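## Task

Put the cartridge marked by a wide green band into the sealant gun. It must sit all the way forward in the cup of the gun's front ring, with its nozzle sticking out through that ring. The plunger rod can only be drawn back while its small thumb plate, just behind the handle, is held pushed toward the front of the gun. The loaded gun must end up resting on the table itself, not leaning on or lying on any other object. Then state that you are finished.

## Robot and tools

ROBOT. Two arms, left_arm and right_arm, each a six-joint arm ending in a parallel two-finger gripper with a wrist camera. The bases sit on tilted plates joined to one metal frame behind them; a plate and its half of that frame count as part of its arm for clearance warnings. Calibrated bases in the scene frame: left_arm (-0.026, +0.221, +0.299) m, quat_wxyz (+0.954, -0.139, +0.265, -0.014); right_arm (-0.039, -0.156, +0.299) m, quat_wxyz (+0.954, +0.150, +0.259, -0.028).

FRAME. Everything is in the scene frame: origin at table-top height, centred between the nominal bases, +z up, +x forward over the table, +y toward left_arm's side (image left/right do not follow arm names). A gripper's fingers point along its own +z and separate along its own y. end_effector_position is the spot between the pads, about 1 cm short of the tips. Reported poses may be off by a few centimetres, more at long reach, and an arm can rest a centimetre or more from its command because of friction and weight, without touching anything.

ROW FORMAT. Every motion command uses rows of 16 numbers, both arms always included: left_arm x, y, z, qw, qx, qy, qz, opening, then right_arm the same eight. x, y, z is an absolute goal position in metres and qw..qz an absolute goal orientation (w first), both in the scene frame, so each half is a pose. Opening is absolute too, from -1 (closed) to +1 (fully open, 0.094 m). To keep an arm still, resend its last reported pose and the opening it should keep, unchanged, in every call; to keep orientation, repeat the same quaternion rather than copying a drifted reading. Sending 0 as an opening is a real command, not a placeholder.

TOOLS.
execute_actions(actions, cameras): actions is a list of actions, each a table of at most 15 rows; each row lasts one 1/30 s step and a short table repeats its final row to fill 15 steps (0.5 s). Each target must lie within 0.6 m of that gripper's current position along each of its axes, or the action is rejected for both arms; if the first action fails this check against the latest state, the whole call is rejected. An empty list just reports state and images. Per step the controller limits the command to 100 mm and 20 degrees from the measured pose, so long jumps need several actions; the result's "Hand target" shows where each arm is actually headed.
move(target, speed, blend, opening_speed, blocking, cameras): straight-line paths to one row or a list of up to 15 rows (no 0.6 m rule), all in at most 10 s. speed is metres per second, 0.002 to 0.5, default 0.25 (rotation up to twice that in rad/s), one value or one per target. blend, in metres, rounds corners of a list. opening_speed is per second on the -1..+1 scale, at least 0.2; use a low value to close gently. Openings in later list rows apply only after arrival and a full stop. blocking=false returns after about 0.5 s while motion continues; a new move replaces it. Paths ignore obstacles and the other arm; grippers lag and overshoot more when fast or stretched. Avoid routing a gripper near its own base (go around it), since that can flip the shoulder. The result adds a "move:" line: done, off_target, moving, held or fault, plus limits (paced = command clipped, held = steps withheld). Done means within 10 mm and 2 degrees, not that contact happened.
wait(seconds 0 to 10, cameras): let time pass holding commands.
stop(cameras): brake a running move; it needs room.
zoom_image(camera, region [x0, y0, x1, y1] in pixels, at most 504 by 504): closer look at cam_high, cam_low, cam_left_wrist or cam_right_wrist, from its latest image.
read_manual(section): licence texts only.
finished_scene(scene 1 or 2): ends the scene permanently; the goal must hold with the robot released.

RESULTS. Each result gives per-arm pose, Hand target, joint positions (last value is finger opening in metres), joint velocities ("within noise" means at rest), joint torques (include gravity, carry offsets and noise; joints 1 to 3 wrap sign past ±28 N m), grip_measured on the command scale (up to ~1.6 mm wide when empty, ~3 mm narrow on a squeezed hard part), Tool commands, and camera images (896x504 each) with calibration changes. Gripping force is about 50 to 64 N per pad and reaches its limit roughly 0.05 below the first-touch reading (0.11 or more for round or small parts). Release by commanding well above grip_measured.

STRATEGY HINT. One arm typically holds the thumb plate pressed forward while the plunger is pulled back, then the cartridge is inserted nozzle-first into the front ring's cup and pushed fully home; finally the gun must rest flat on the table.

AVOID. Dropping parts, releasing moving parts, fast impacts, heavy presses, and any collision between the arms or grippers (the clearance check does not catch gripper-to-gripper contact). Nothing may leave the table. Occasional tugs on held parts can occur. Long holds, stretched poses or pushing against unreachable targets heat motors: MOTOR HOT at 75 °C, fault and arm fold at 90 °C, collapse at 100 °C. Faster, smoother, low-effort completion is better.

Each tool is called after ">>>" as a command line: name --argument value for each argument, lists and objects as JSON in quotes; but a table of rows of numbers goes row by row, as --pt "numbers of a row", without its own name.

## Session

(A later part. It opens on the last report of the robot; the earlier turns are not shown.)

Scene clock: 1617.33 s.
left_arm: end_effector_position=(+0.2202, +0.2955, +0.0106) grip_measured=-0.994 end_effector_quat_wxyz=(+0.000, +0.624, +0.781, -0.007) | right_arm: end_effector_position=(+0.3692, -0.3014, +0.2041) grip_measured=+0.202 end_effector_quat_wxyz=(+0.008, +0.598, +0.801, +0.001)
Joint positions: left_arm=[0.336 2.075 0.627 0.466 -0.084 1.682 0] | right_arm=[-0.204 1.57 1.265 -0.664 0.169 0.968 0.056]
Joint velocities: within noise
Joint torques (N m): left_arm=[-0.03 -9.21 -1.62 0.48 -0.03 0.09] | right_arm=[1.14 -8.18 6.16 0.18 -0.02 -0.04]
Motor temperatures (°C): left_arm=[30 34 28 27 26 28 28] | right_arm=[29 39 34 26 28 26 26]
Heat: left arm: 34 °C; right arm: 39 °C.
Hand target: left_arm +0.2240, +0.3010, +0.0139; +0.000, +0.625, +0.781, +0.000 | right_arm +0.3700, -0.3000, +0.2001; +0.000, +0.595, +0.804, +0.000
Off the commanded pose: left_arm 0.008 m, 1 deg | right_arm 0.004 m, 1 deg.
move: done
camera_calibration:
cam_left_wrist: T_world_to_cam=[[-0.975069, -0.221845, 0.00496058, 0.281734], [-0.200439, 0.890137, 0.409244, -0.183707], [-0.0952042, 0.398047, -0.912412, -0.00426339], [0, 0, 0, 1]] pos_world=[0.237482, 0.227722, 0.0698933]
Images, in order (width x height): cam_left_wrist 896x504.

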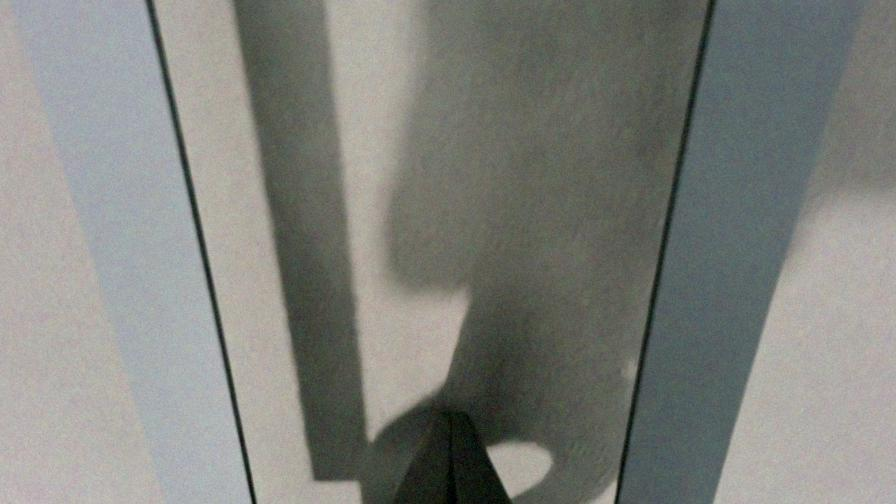

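>>> move --pt "0.2290 0.275 0.03 0 0.6250 0.7806 0 -1 0.37 -0.3 0.2 0 0.595 0.804 0 0.2" --pt "0.2290 0.275 0.14 0 0.6250 0.7806 0 -0.3 0.37 -0.3 0.2 0 0.595 0.804 0 0.2" --pt "0.2305 -0.069 0.13 0 0.6094 0.7929 0 0.5 0.37 -0.3 0.2 0 0.595 0.804 0 0.2" --pt "0.2305 -0.069 0.03 0 0.6094 0.7929 0 0.5 0.37 -0.3 0.2 0 0.595 0.804 0 0.2" --pt "0.2305 -0.069 -0.002 0 0.6094 0.7929 0 0.5 0.37 -0.3 0.2 0 0.595 0.804 0 0.2" --cameras '["cam_left_wrist"]' --speed '[0.1,0.2,0.2,0.12,0.05]' --blend '[0.0,0.03,0.02,0.005,0]'

Scene clock: 1674.53 s.
left_arm: end_effector_position=(+0.2380, -0.0678, +0.0088) grip_measured=+0.498 end_effector_quat_wxyz=(+0.004, +0.606, +0.796, +0.004) | right_arm: end_effector_position=(+0.3692, -0.3014, +0.2041) grip_measured=+0.202 end_effector_quat_wxyz=(+0.008, +0.598, +0.801, +0.001)
Joint positions: left_arm=[-0.699 2.631 1.391 -0.073 -0.568 0.648 0.07] | right_arm=[-0.204 1.57 1.265 -0.664 0.169 0.968 0.056]
Joint velocities: within noise
Joint torques (N m): left_arm=[-6.74 -6.8 2.59 0.71 0.04 0.1] | right_arm=[1.11 -8.24 6.13 0.2 -0.05 -0.04]
Motor temperatures (°C): left_arm=[30 34 28 27 26 28 28] | right_arm=[29 38 34 26 28 26 26]
Heat: left arm: 34 °C; right arm: 38 °C.
Hand target: left_arm +0.2305, -0.0686, -0.0015; +0.000, +0.609, +0.793, +0.000 | right_arm +0.3700, -0.3000, +0.2001; +0.000, +0.595, +0.804, +0.000
Off the commanded pose: left_arm 0.013 m, 1 deg | right_arm 0.004 m, 1 deg.
move: off_target (left_arm); blend cut to 0 m at target 2, 0 m at target 3; target 3's new opening was sent with left_arm's hand 0.011 m and 2 deg from that target
camera_calibration:
cam_left_wrist: T_world_to_cam=[[-0.96343, -0.267388, -0.0174945, 0.212884], [-0.250205, 0.874302, 0.415924, 0.15464], [-0.0959177, 0.405091, -0.909231, 0.140962], [0, 0, 0, 1]] pos_world=[0.257311, -0.135382, 0.0675733]
Images, in order (width x height): cam_left_wrist 896x504.

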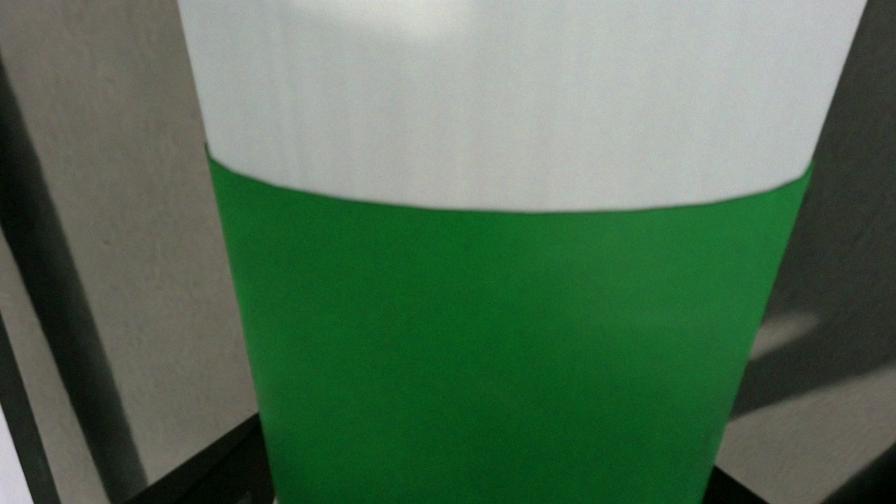

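>>> move --pt "0.2305 -0.069 -0.010 0 0.6094 0.7929 0 0.5 0.37 -0.3 0.2 0 0.595 0.804 0 0.2" --cameras '[]' --speed 0.04

Scene clock: 1679.70 s.
left_arm: end_effector_position=(+0.2379, -0.0679, +0.0080) grip_measured=+0.498 end_effector_quat_wxyz=(+0.002, +0.610, +0.792, +0.005) | right_arm: end_effector_position=(+0.3692, -0.3014, +0.2041) grip_measured=+0.202 end_effector_quat_wxyz=(+0.008, +0.598, +0.801, +0.001)
Joint positions: left_arm=[-0.699 2.635 1.398 -0.08 -0.569 0.658 0.07] | right_arm=[-0.204 1.57 1.265 -0.664 0.169 0.968 0.056]
Joint velocities: within noise
Joint torques (N m): left_arm=[-5.67 -5.31 3.15 0.97 0.09 0.1] | right_arm=[1.2 -8.2 6.17 0.19 -0.04 -0.06]
Motor temperatures (°C): left_arm=[30 33 28 27 26 28 28] | right_arm=[29 38 34 26 28 26 26]
Heat: left arm: 33 °C; right arm: 38 °C.
Hand target: left_arm +0.2301, -0.0681, -0.0088; +0.000, +0.609, +0.793, +0.000 | right_arm +0.3700, -0.3000, +0.2001; +0.000, +0.595, +0.804, +0.000
Off the commanded pose: left_arm 0.020 m, 1 deg | right_arm 0.004 m, 1 deg.
move: off_target (left_arm)
No camera images: "cameras" was empty.

>>> move --pt "0.2285 -0.069 0.045 0 0.6094 0.7929 0 0.5 0.37 -0.3 0.2 0 0.595 0.804 0 0.2" --pt "0.2285 -0.069 0.0245 0 0.6094 0.7929 0 0.5 0.37 -0.3 0.2 0 0.595 0.804 0 0.2" --pt "0.2285 -0.069 0.0245 0 0.6094 0.7929 0 -0.15 0.37 -0.3 0.2 0 0.595 0.804 0 0.2" --cameras '["cam_left_wrist"]' --speed 0.08 --opening_speed 0.6

Scene clock: 1718.57 s.
left_arm: end_effector_position=(+0.2347, -0.0686, +0.0330) grip_measured=+0.015 end_effector_quat_wxyz=(+0.005, +0.605, +0.797, +0.001) | right_arm: end_effector_position=(+0.3692, -0.3014, +0.2041) grip_measured=+0.202 end_effector_quat_wxyz=(+0.008, +0.598, +0.801, +0.001)
Joint positions: left_arm=[-0.735 2.559 1.338 -0.111 -0.57 0.606 0.048] | right_arm=[-0.204 1.57 1.265 -0.664 0.169 0.968 0.056]
Joint velocities: within noise
Joint torques (N m): left_arm=[-6.79 -7.09 2.77 0.63 -0.04 0.04] | right_arm=[1.11 -8.21 6.19 0.17 -0.05 -0.04]
Motor temperatures (°C): left_arm=[31 33 28 27 26 28 27] | right_arm=[29 38 34 26 28 26 26]
Heat: left arm: 33 °C; right arm: 38 °C.
Hand target: left_arm +0.2285, -0.0687, +0.0248; +0.000, +0.609, +0.793, +0.000 | right_arm +0.3700, -0.3000, +0.2001; +0.000, +0.595, +0.804, +0.000
Off the commanded pose: left_arm 0.011 m, 1 deg | right_arm 0.004 m, 1 deg.
move: off_target (left_arm); target 3's new opening was sent with left_arm's hand 0.011 m and 1 deg from that target
camera_calibration:
cam_left_wrist: T_world_to_cam=[[-0.962785, -0.26991, -0.0138882, 0.209411], [-0.251583, 0.876266, 0.410931, 0.145029], [-0.0987447, 0.399133, -0.911561, 0.16337], [0, 0, 0, 1]] pos_world=[0.254236, -0.135768, 0.0922326]
Images, in order (width x height): cam_left_wrist 896x504.

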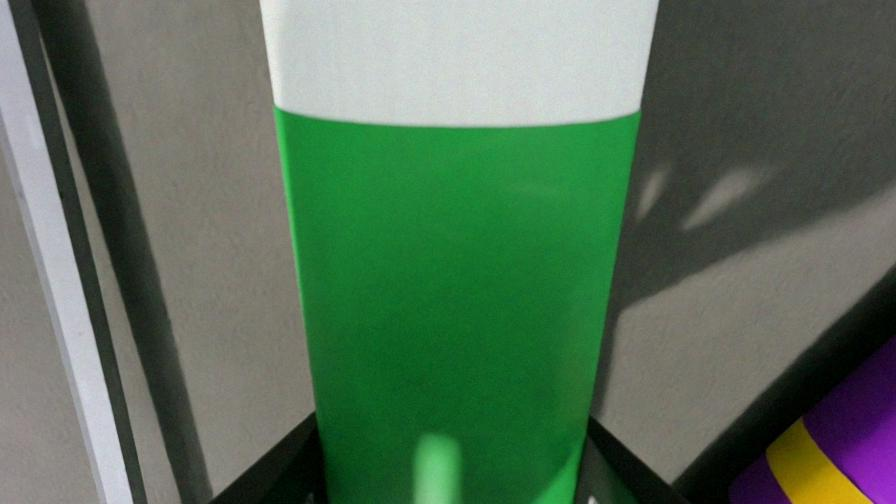

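>>> move --pt "0.2285 -0.069 0.0245 0 0.6094 0.7929 0 0.35 0.37 -0.3 0.2 0 0.595 0.804 0 0.2" --pt "0.2285 -0.066 0.0215 0 0.6094 0.7929 0 0.35 0.37 -0.3 0.2 0 0.595 0.804 0 0.2" --pt "0.2285 -0.066 0.0215 0 0.6094 0.7929 0 -0.15 0.37 -0.3 0.2 0 0.595 0.804 0 0.2" --cameras '["cam_left_wrist"]' --speed 0.08 --opening_speed 0.6

Scene clock: 1731.87 s.
left_arm: end_effector_position=(+0.2388, -0.0674, +0.0312) grip_measured=+0.023 end_effector_quat_wxyz=(+0.009, +0.603, +0.798, +0.002) | right_arm: end_effector_position=(+0.3692, -0.3014, +0.2041) grip_measured=+0.202 end_effector_quat_wxyz=(+0.008, +0.598, +0.801, +0.001)
Joint positions: left_arm=[-0.726 2.559 1.338 -0.097 -0.571 0.616 0.048] | right_arm=[-0.204 1.57 1.265 -0.664 0.169 0.968 0.056]
Joint velocities: within noise
Joint torques (N m): left_arm=[-6.87 -7.06 1.85 0.67 0.02 0.11] | right_arm=[1.2 -8.16 6.23 0.19 -0.04 -0.04]
Motor temperatures (°C): left_arm=[31 34 28 27 26 28 28] | right_arm=[29 38 34 26 28 26 26]
Heat: left arm: 34 °C; right arm: 38 °C.
Hand target: left_arm +0.2284, -0.0657, +0.0220; +0.000, +0.609, +0.793, +0.000 | right_arm +0.3700, -0.3000, +0.2001; +0.000, +0.595, +0.804, +0.000
Off the commanded pose: left_arm 0.014 m, 1 deg | right_arm 0.004 m, 1 deg.
move: off_target (left_arm); target 3's new opening was sent with left_arm's hand 0.014 m and 1 deg from that target
camera_calibration:
cam_left_wrist: T_world_to_cam=[[-0.961311, -0.274683, -0.0207572, 0.213178], [-0.259131, 0.876168, 0.406425, 0.14778], [-0.0934515, 0.39608, -0.913448, 0.160241], [0, 0, 0, 1]] pos_world=[0.2582, -0.134391, 0.090735]
Images, in order (width x height): cam_left_wrist 896x504.

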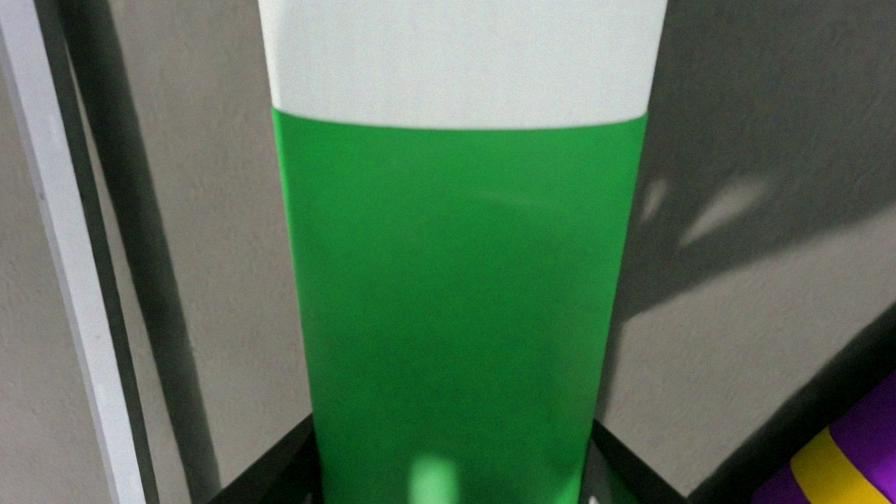

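>>> move --pt "0.2285 -0.066 0.13 0 0.6094 0.7929 0 -0.15 0.37 -0.3 0.2 0 0.595 0.804 0 0.2" --pt "0.2490 0.160 0.13 0.0820 0.6164 0.7805 -0.0648 -0.15 0.37 -0.3 0.2 0 0.595 0.804 0 0.2" --pt "0.2490 0.163 0.085 0.0820 0.6164 0.7805 -0.0648 -0.15 0.37 -0.3 0.2 0 0.595 0.804 0 0.2" --cameras '["cam_left_wrist","cam_low","cam_high"]' --speed '[0.12,0.2,0.1]' --blend '[0.02,0.01,0]'

>>> zoom_image --camera "cam_low" --region '[440, 220, 600, 330]'

>>> zoom_image --camera "cam_high" --region '[300, 180, 480, 320]'

Scene clock: 1781.57 s.
left_arm: end_effector_position=(+0.2463, +0.1714, +0.0863) grip_measured=+0.022 end_effector_quat_wxyz=(+0.066, +0.612, +0.786, -0.053) | right_arm: end_effector_position=(+0.3692, -0.3014, +0.2041) grip_measured=+0.202 end_effector_quat_wxyz=(+0.008, +0.598, +0.801, +0.001)
Joint positions: left_arm=[-0.091 1.807 0.535 0.271 -0.158 1.3 0.048] | right_arm=[-0.204 1.57 1.265 -0.664 0.169 0.968 0.056]
Joint velocities: within noise
Joint torques (N m): left_arm=[-2.71 -5.37 0.62 0.82 0.38 0.13] | right_arm=[1.18 -8.13 6.12 0.18 -0.05 -0.04]
Motor temperatures (°C): left_arm=[31 34 28 27 26 28 29] | right_arm=[29 38 34 26 28 26 26]
Heat: left arm: 34 °C; right arm: 38 °C.
Hand target: left_arm +0.2489, +0.1631, +0.0853; +0.082, +0.616, +0.780, -0.065 | right_arm +0.3700, -0.3000, +0.2001; +0.000, +0.595, +0.804, +0.000
Off the commanded pose: left_arm 0.009 m, 2 deg | right_arm 0.004 m, 1 deg.
move: done
camera_calibration:
cam_left_wrist: T_world_to_cam=[[-0.9689, -0.247413, -0.00439647, 0.282919], [-0.240183, 0.936018, 0.257259, -0.0839913], [-0.0595338, 0.250314, -0.966333, 0.137885], [0, 0, 0, 1]] pos_world=[0.262156, 0.114101, 0.156094]
Images, in order (width x height): cam_high 896x504, cam_low 896x504, cam_left_wrist 896x504.

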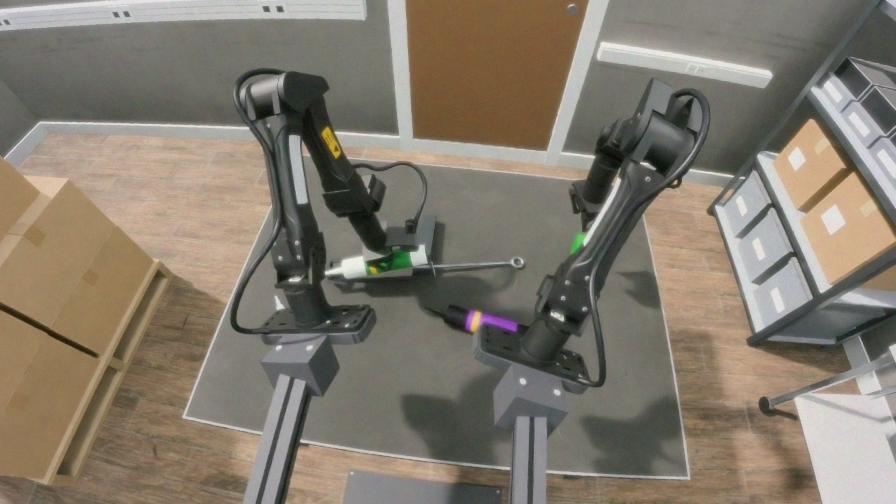

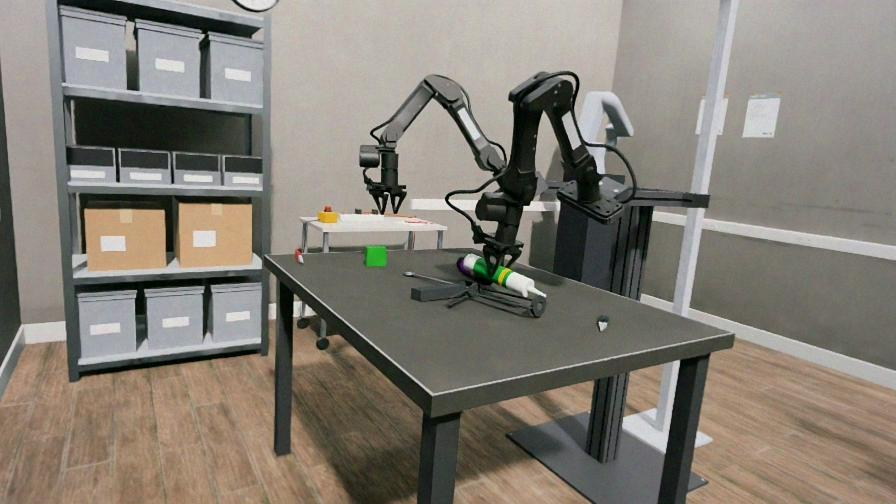

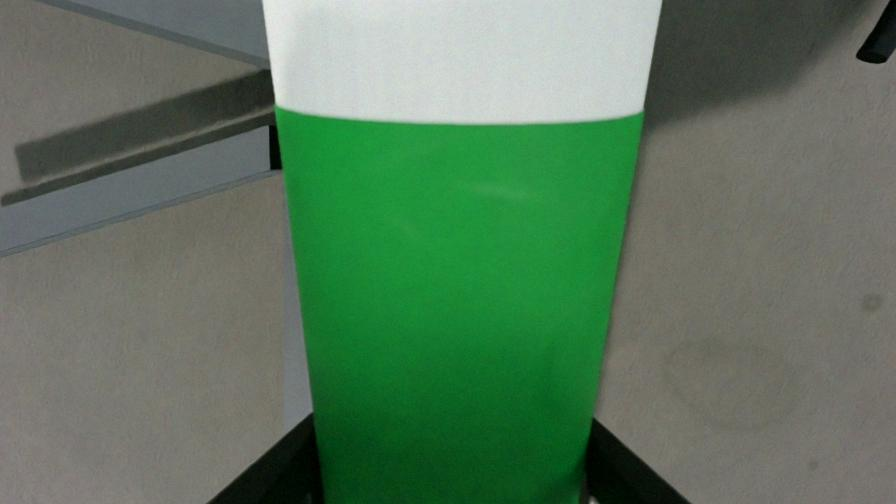

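Scaled by 3.150.

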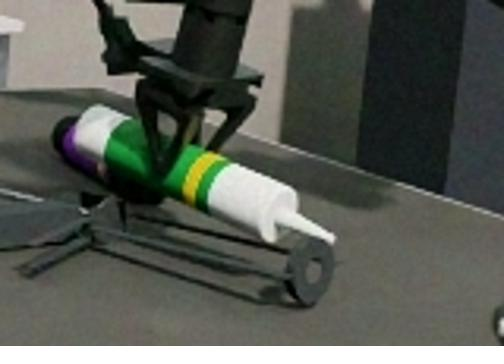

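Scaled by 2.800.

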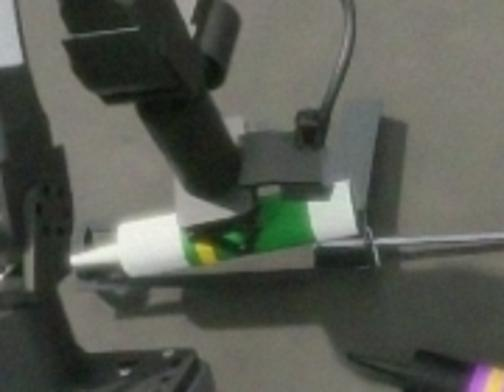

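>>> move --pt "0.259 0.150 0.085 0.0820 0.6164 0.7805 -0.0648 -0.15 0.37 -0.3 0.2 0 0.595 0.804 0 0.2" --pt "0.259 0.157 0.068 0.0820 0.6164 0.7805 -0.0648 -0.15 0.37 -0.3 0.2 0 0.595 0.804 0 0.2" --cameras '["cam_left_wrist","cam_low","cam_high"]' --speed 0.1

>>> zoom_image --camera "cam_low" --region '[440, 220, 600, 330]'

>>> zoom_image --camera "cam_high" --region '[300, 220, 460, 310]'

Scene clock: 1797.33 s.
left_arm: end_effector_position=(+0.2573, +0.1654, +0.0690) grip_measured=+0.022 end_effector_quat_wxyz=(+0.068, +0.612, +0.786, -0.054) | right_arm: end_effector_position=(+0.3692, -0.3014, +0.2041) grip_measured=+0.202 end_effector_quat_wxyz=(+0.008, +0.598, +0.801, +0.001)
Joint positions: left_arm=[-0.088 1.902 0.604 0.3 -0.153 1.303 0.048] | right_arm=[-0.204 1.57 1.265 -0.664 0.169 0.968 0.056]
Joint velocities: within noise
Joint torques (N m): left_arm=[-3.14 -6.11 0.44 0.83 0.35 0.07] | right_arm=[1.18 -8.21 6.17 0.17 -0.04 -0.04]
Motor temperatures (°C): left_arm=[31 33 27 27 26 28 29] | right_arm=[29 38 34 26 28 26 26]
Heat: left arm: 33 °C; right arm: 38 °C.
Hand target: left_arm +0.2589, +0.1572, +0.0683; +0.082, +0.616, +0.780, -0.065 | right_arm +0.3700, -0.3000, +0.2001; +0.000, +0.595, +0.804, +0.000
Off the commanded pose: left_arm 0.009 m, 2 deg | right_arm 0.004 m, 1 deg.
move: done
camera_calibration:
cam_left_wrist: T_world_to_cam=[[-0.969055, -0.246782, -0.00552997, 0.292016], [-0.240062, 0.936982, 0.25384, -0.0712572], [-0.0574615, 0.247312, -0.96723, 0.12333], [0, 0, 0, 1]] pos_world=[0.272961, 0.10833, 0.138991]
Images, in order (width x height): cam_high 896x504, cam_low 896x504, cam_left_wrist 896x504.

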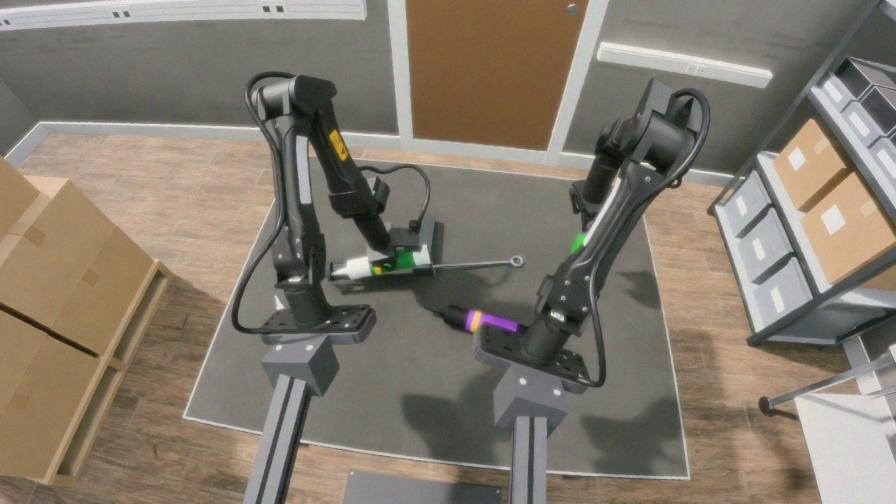

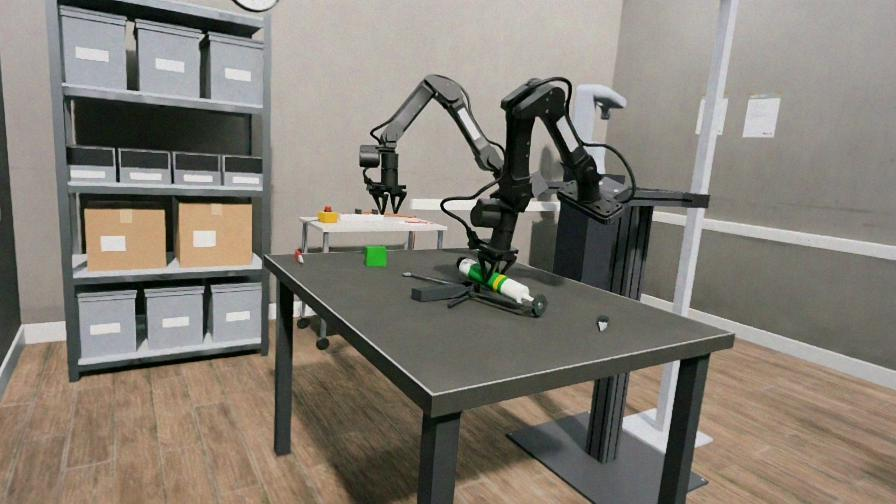

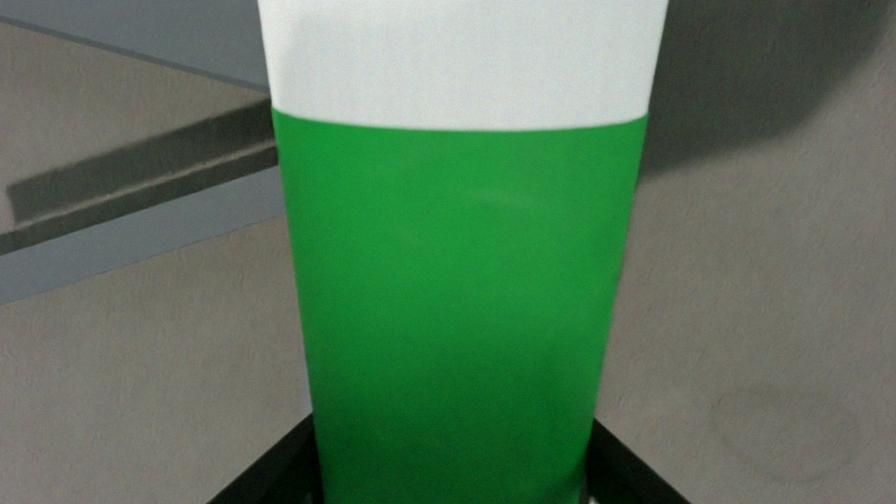

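Scaled by 3.150.

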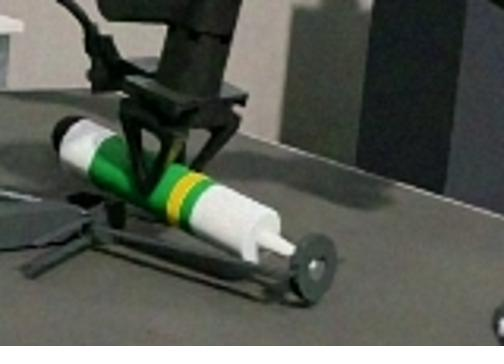

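Scaled by 3.150.

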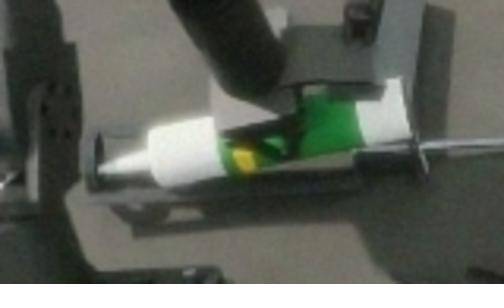

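>>> move --pt "0.2535 0.1745 0.0612 0.0820 0.6164 0.7805 -0.0648 -0.15 0.37 -0.3 0.2 0 0.595 0.804 0 0.2" --cameras '["cam_left_wrist","cam_low","cam_high"]' --speed 0.05

>>> zoom_image --camera "cam_low" --region '[460, 240, 580, 330]'

>>> zoom_image --camera "cam_high" --region '[300, 220, 460, 310]'

Scene clock: 1809.03 s.
left_arm: end_effector_position=(+0.2566, +0.1828, +0.0627) grip_measured=+0.022 end_effector_quat_wxyz=(+0.071, +0.611, +0.787, -0.050) | right_arm: end_effector_position=(+0.3692, -0.3014, +0.2041) grip_measured=+0.202 end_effector_quat_wxyz=(+0.008, +0.598, +0.801, +0.001)
Joint positions: left_arm=[-0.02 1.908 0.592 0.335 -0.117 1.361 0.048] | right_arm=[-0.204 1.57 1.265 -0.664 0.169 0.968 0.056]
Joint velocities: within noise
Joint torques (N m): left_arm=[-2.62 -5.96 -0.46 0.8 0.35 0.07] | right_arm=[1.18 -8.21 6.22 0.18 -0.04 -0.05]
Motor temperatures (°C): left_arm=[31 33 27 27 26 28 30] | right_arm=[29 38 34 26 28 26 26]
Heat: left arm: 33 °C; right arm: 38 °C.
Hand target: left_arm +0.2534, +0.1746, +0.0615; +0.082, +0.616, +0.781, -0.065 | right_arm +0.3700, -0.3000, +0.2001; +0.000, +0.595, +0.804, +0.000
Off the commanded pose: left_arm 0.009 m, 2 deg | right_arm 0.004 m, 1 deg.
move: done
camera_calibration:
cam_left_wrist: T_world_to_cam=[[-0.96818, -0.249842, -0.0143722, 0.296544], [-0.245276, 0.935951, 0.252657, -0.0845208], [-0.0496727, 0.248143, -0.967449, 0.110742], [0, 0, 0, 1]] pos_world=[0.271878, 0.125717, 0.132754]
Images, in order (width x height): cam_high 896x504, cam_low 896x504, cam_left_wrist 896x504.

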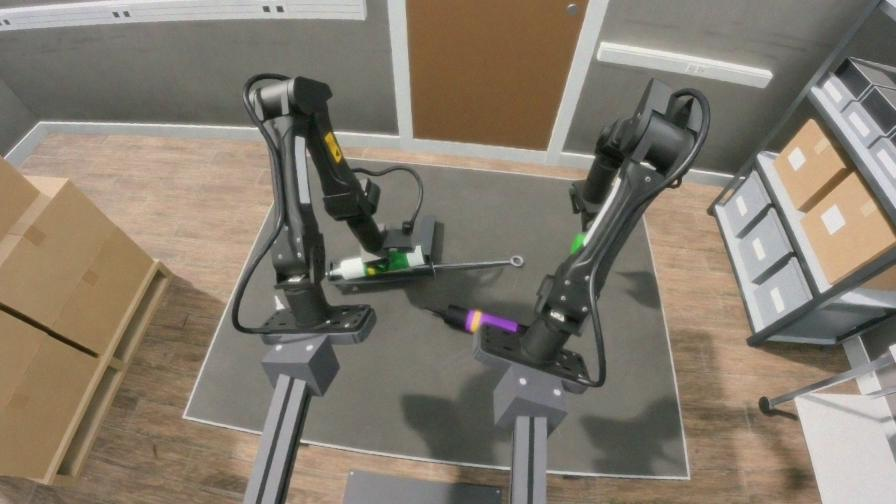

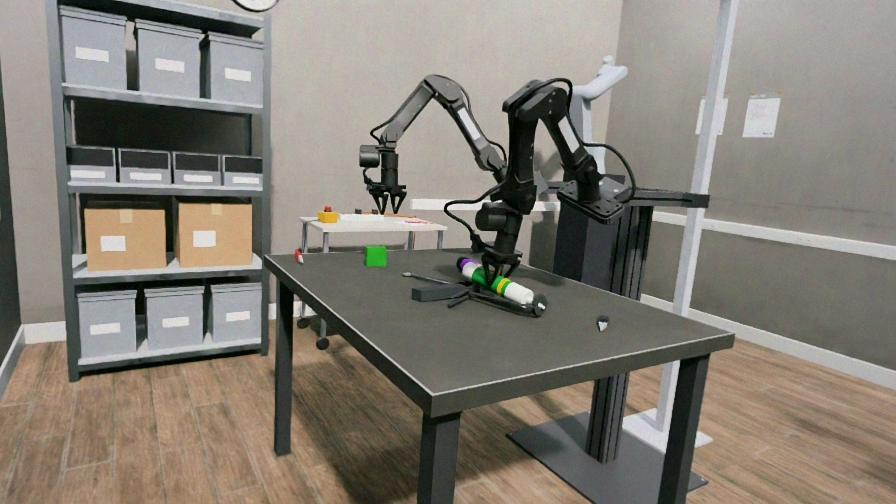

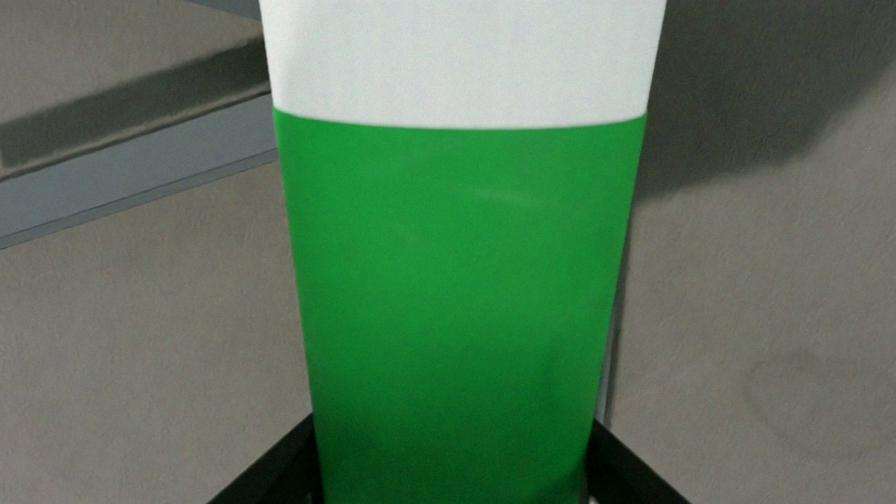

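Scaled by 4.200.

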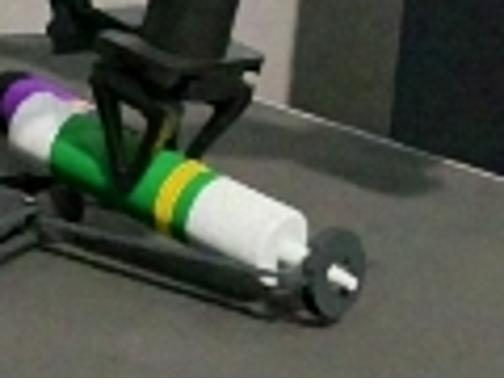

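Scaled by 3.150.

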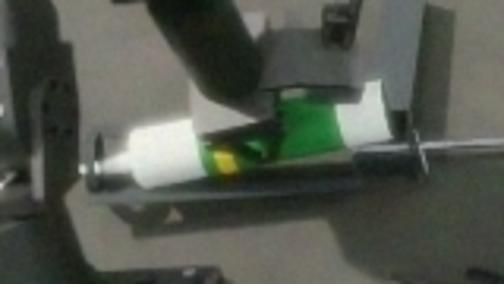

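>>> move --pt "0.2440 0.1926 0.0558 0.0820 0.6164 0.7805 -0.0648 -0.15 0.37 -0.3 0.2 0 0.595 0.804 0 0.2" --cameras '["cam_left_wrist","cam_low","cam_high"]' --speed 0.05

>>> zoom_image --camera "cam_low" --region '[460, 240, 580, 330]'

>>> zoom_image --camera "cam_high" --region '[300, 220, 460, 310]'

Scene clock: 1821.97 s.
left_arm: end_effector_position=(+0.2495, +0.2009, +0.0583) grip_measured=+0.022 end_effector_quat_wxyz=(+0.073, +0.611, +0.786, -0.049) | right_arm: end_effector_position=(+0.3692, -0.3014, +0.2041) grip_measured=+0.202 end_effector_quat_wxyz=(+0.008, +0.598, +0.801, +0.001)
Joint positions: left_arm=[0.052 1.908 0.561 0.376 -0.076 1.422 0.048] | right_arm=[-0.204 1.57 1.265 -0.664 0.169 0.968 0.056]
Joint velocities: within noise
Joint torques (N m): left_arm=[-2.21 -5.34 -0.98 0.8 0.38 0.08] | right_arm=[1.1 -8.13 6.22 0.16 -0.04 -0.06]
Motor temperatures (°C): left_arm=[30 33 27 27 26 28 30] | right_arm=[28 38 34 26 28 26 26]
Heat: left arm: 33 °C; right arm: 38 °C.
Hand target: left_arm +0.2439, +0.1927, +0.0562; +0.082, +0.616, +0.781, -0.065 | right_arm +0.3700, -0.3000, +0.2001; +0.000, +0.595, +0.804, +0.000
Off the commanded pose: left_arm 0.010 m, 2 deg | right_arm 0.004 m, 1 deg.
move: done
camera_calibration:
cam_left_wrist: T_world_to_cam=[[-0.968062, -0.249915, -0.0199791, 0.294463], [-0.246787, 0.93583, 0.251632, -0.101591], [-0.0441895, 0.248526, -0.967617, 0.100266], [0, 0, 0, 1]] pos_world=[0.264418, 0.143744, 0.128466]
Images, in order (width x height): cam_high 896x504, cam_low 896x504, cam_left_wrist 896x504.

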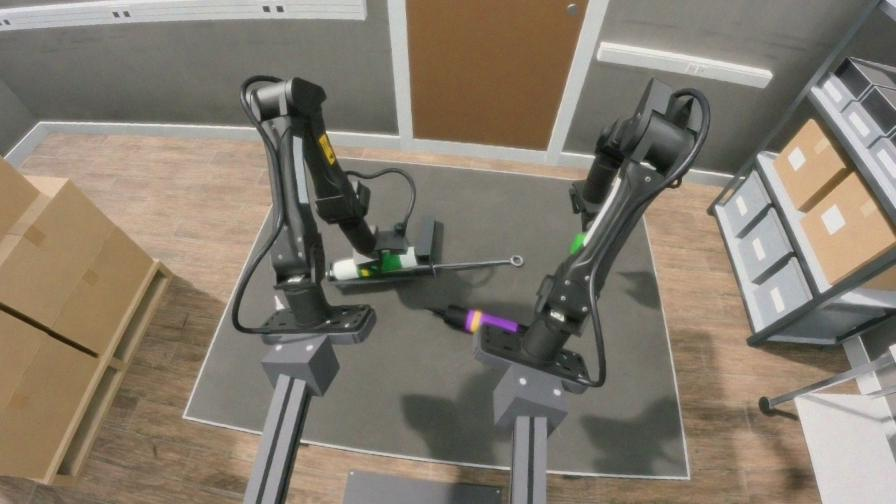

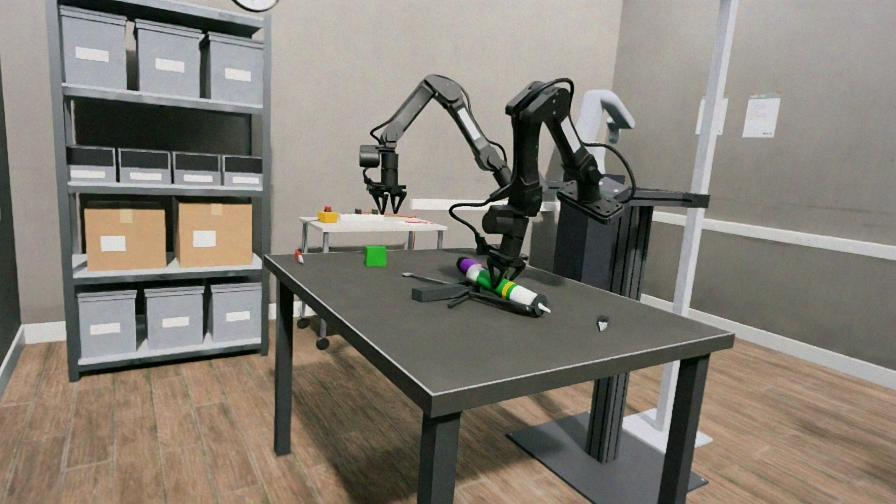

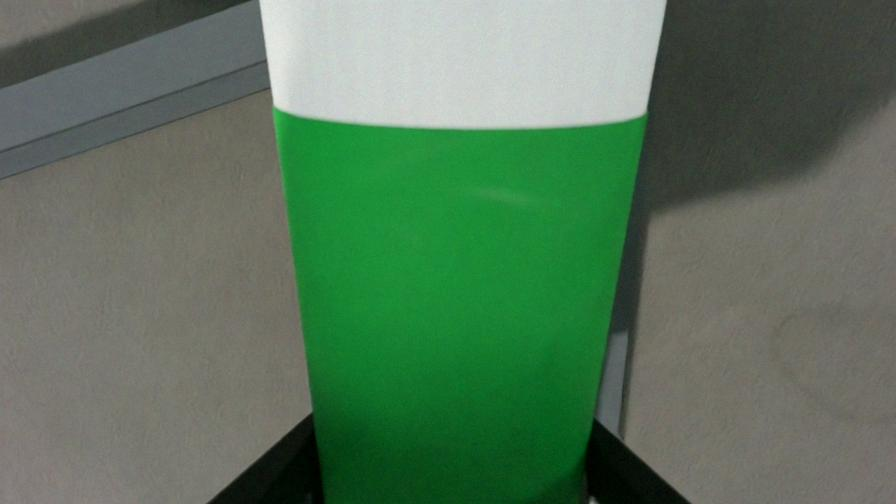

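Scaled by 4.200.

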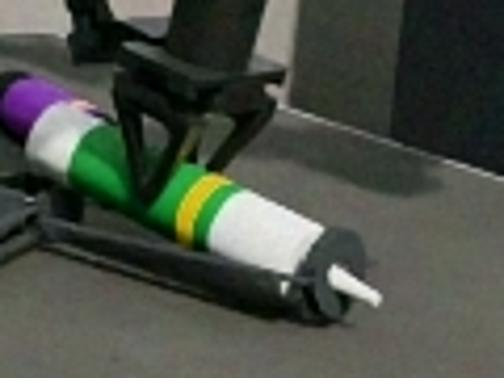

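Scaled by 3.150.

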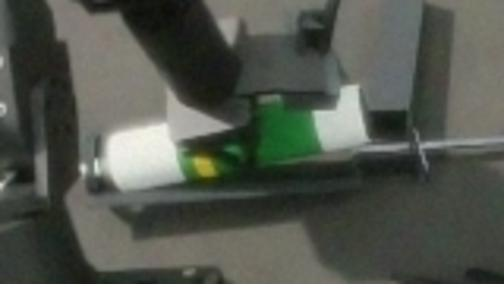

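>>> execute_actions --actions '[]'

>>> zoom_image --camera "cam_left_wrist" --region '[250, 100, 650, 504]'

>>> zoom_image --camera "cam_low" --region '[440, 220, 620, 330]'

Scene clock: 1856.57 s.
left_arm: end_effector_position=(+0.2492, +0.2007, +0.0579) grip_measured=+0.022 end_effector_quat_wxyz=(+0.073, +0.612, +0.786, -0.049) | right_arm: end_effector_position=(+0.3692, -0.3014, +0.2041) grip_measured=+0.202 end_effector_quat_wxyz=(+0.008, +0.598, +0.801, +0.001)
Joint positions: left_arm=[0.052 1.911 0.561 0.38 -0.076 1.423 0.048] | right_arm=[-0.204 1.57 1.265 -0.664 0.169 0.968 0.056]
Joint velocities: within noise
Joint torques (N m): left_arm=[-2.17 -5.64 -1.05 0.79 0.35 0.08] | right_arm=[1.14 -8.21 6.22 0.18 -0.04 -0.05]
Motor temperatures (°C): left_arm=[30 33 27 27 27 28 30] | right_arm=[28 38 34 26 28 26 26]
Heat: left arm: 33 °C; right arm: 38 °C.
Hand target: left_arm +0.2438, +0.1927, +0.0562; +0.082, +0.616, +0.780, -0.065 | right_arm +0.3700, -0.3000, +0.2001; +0.000, +0.595, +0.804, +0.000
Tool commands: left_gripper/opening=-0.15 right_gripper/opening=+0.2
Off the commanded pose: left_arm 0.010 m, 2 deg | right_arm 0.004 m, 1 deg.
camera_calibration:
cam_left_wrist: T_world_to_cam=[[-0.968249, -0.24918, -0.0200561, 0.294006], [-0.246112, 0.936103, 0.251276, -0.101556], [-0.0438383, 0.248234, -0.967708, 0.0998461], [0, 0, 0, 1]] pos_world=[0.264054, 0.143543, 0.128037]
cam_right_wrist: T_world_to_cam=[[-0.960816, -0.277076, -0.00779627, 0.272677], [-0.25488, 0.872094, 0.417719, 0.309661], [-0.108941, 0.403338, -0.908543, 0.434386], [0, 0, 0, 1]] pos_world=[0.388242, -0.369705, 0.267433]

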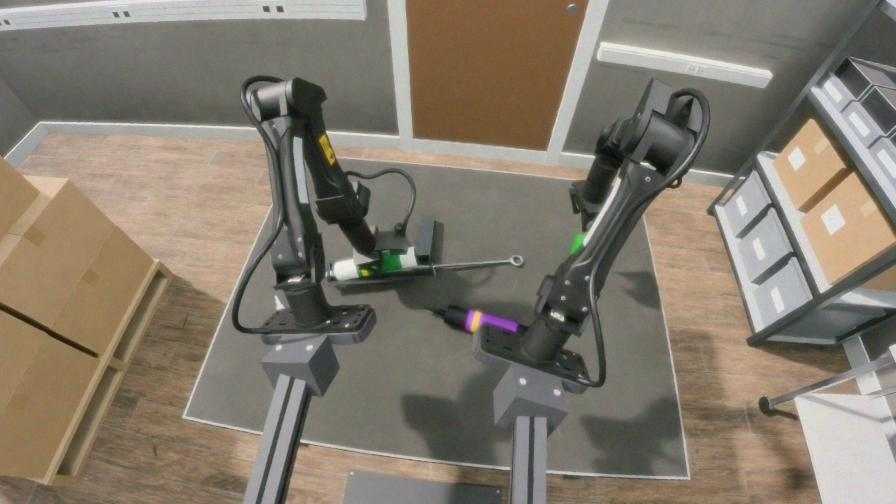

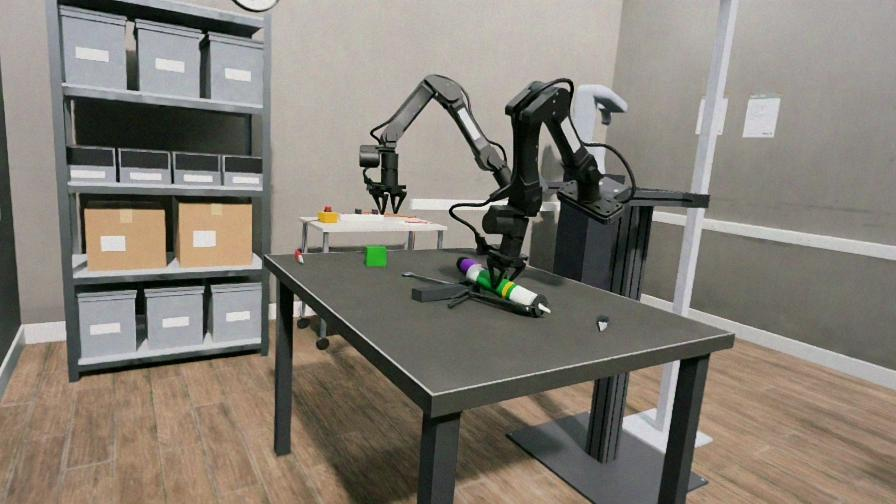

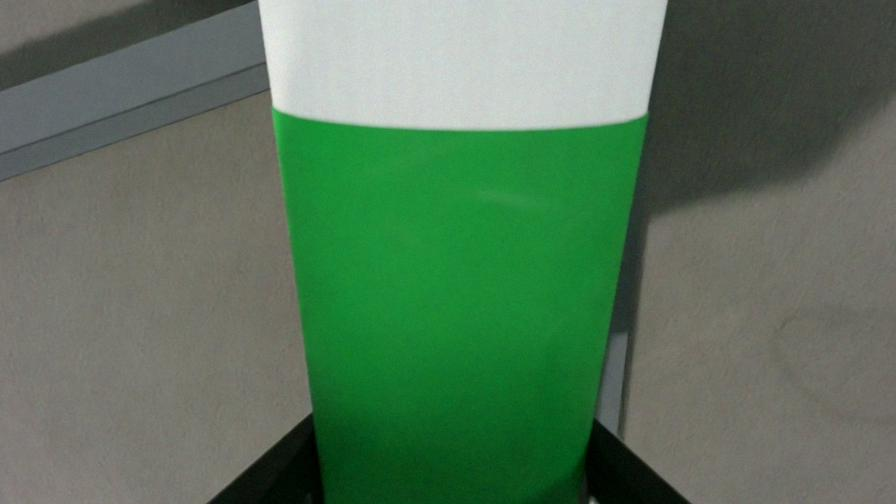

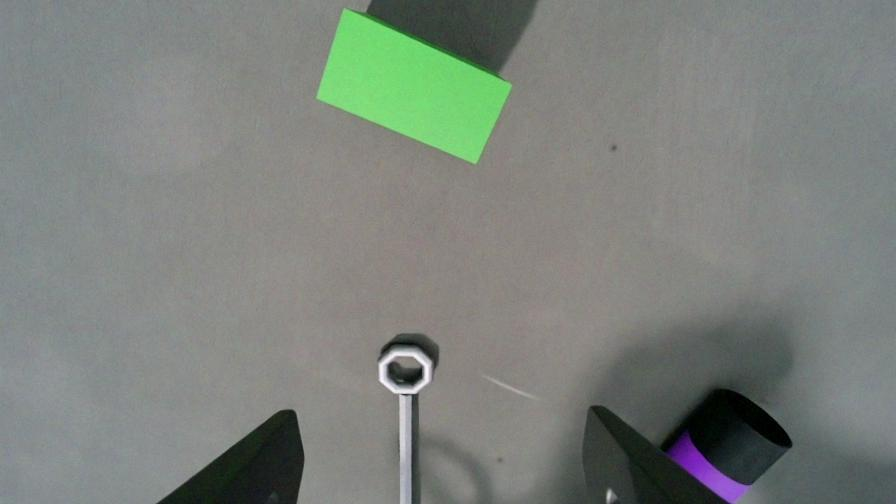

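Scaled by 1.248.

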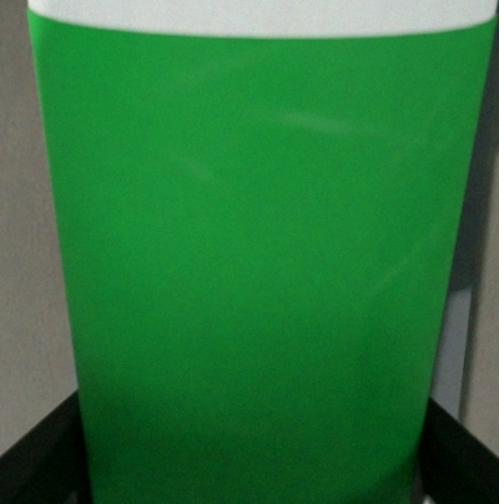

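Scaled by 2.800.

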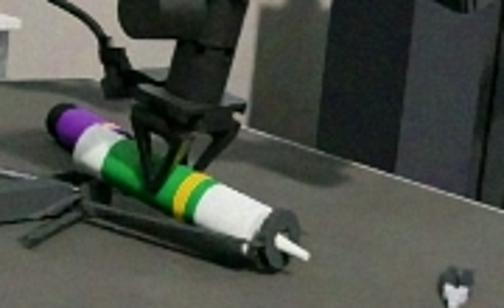

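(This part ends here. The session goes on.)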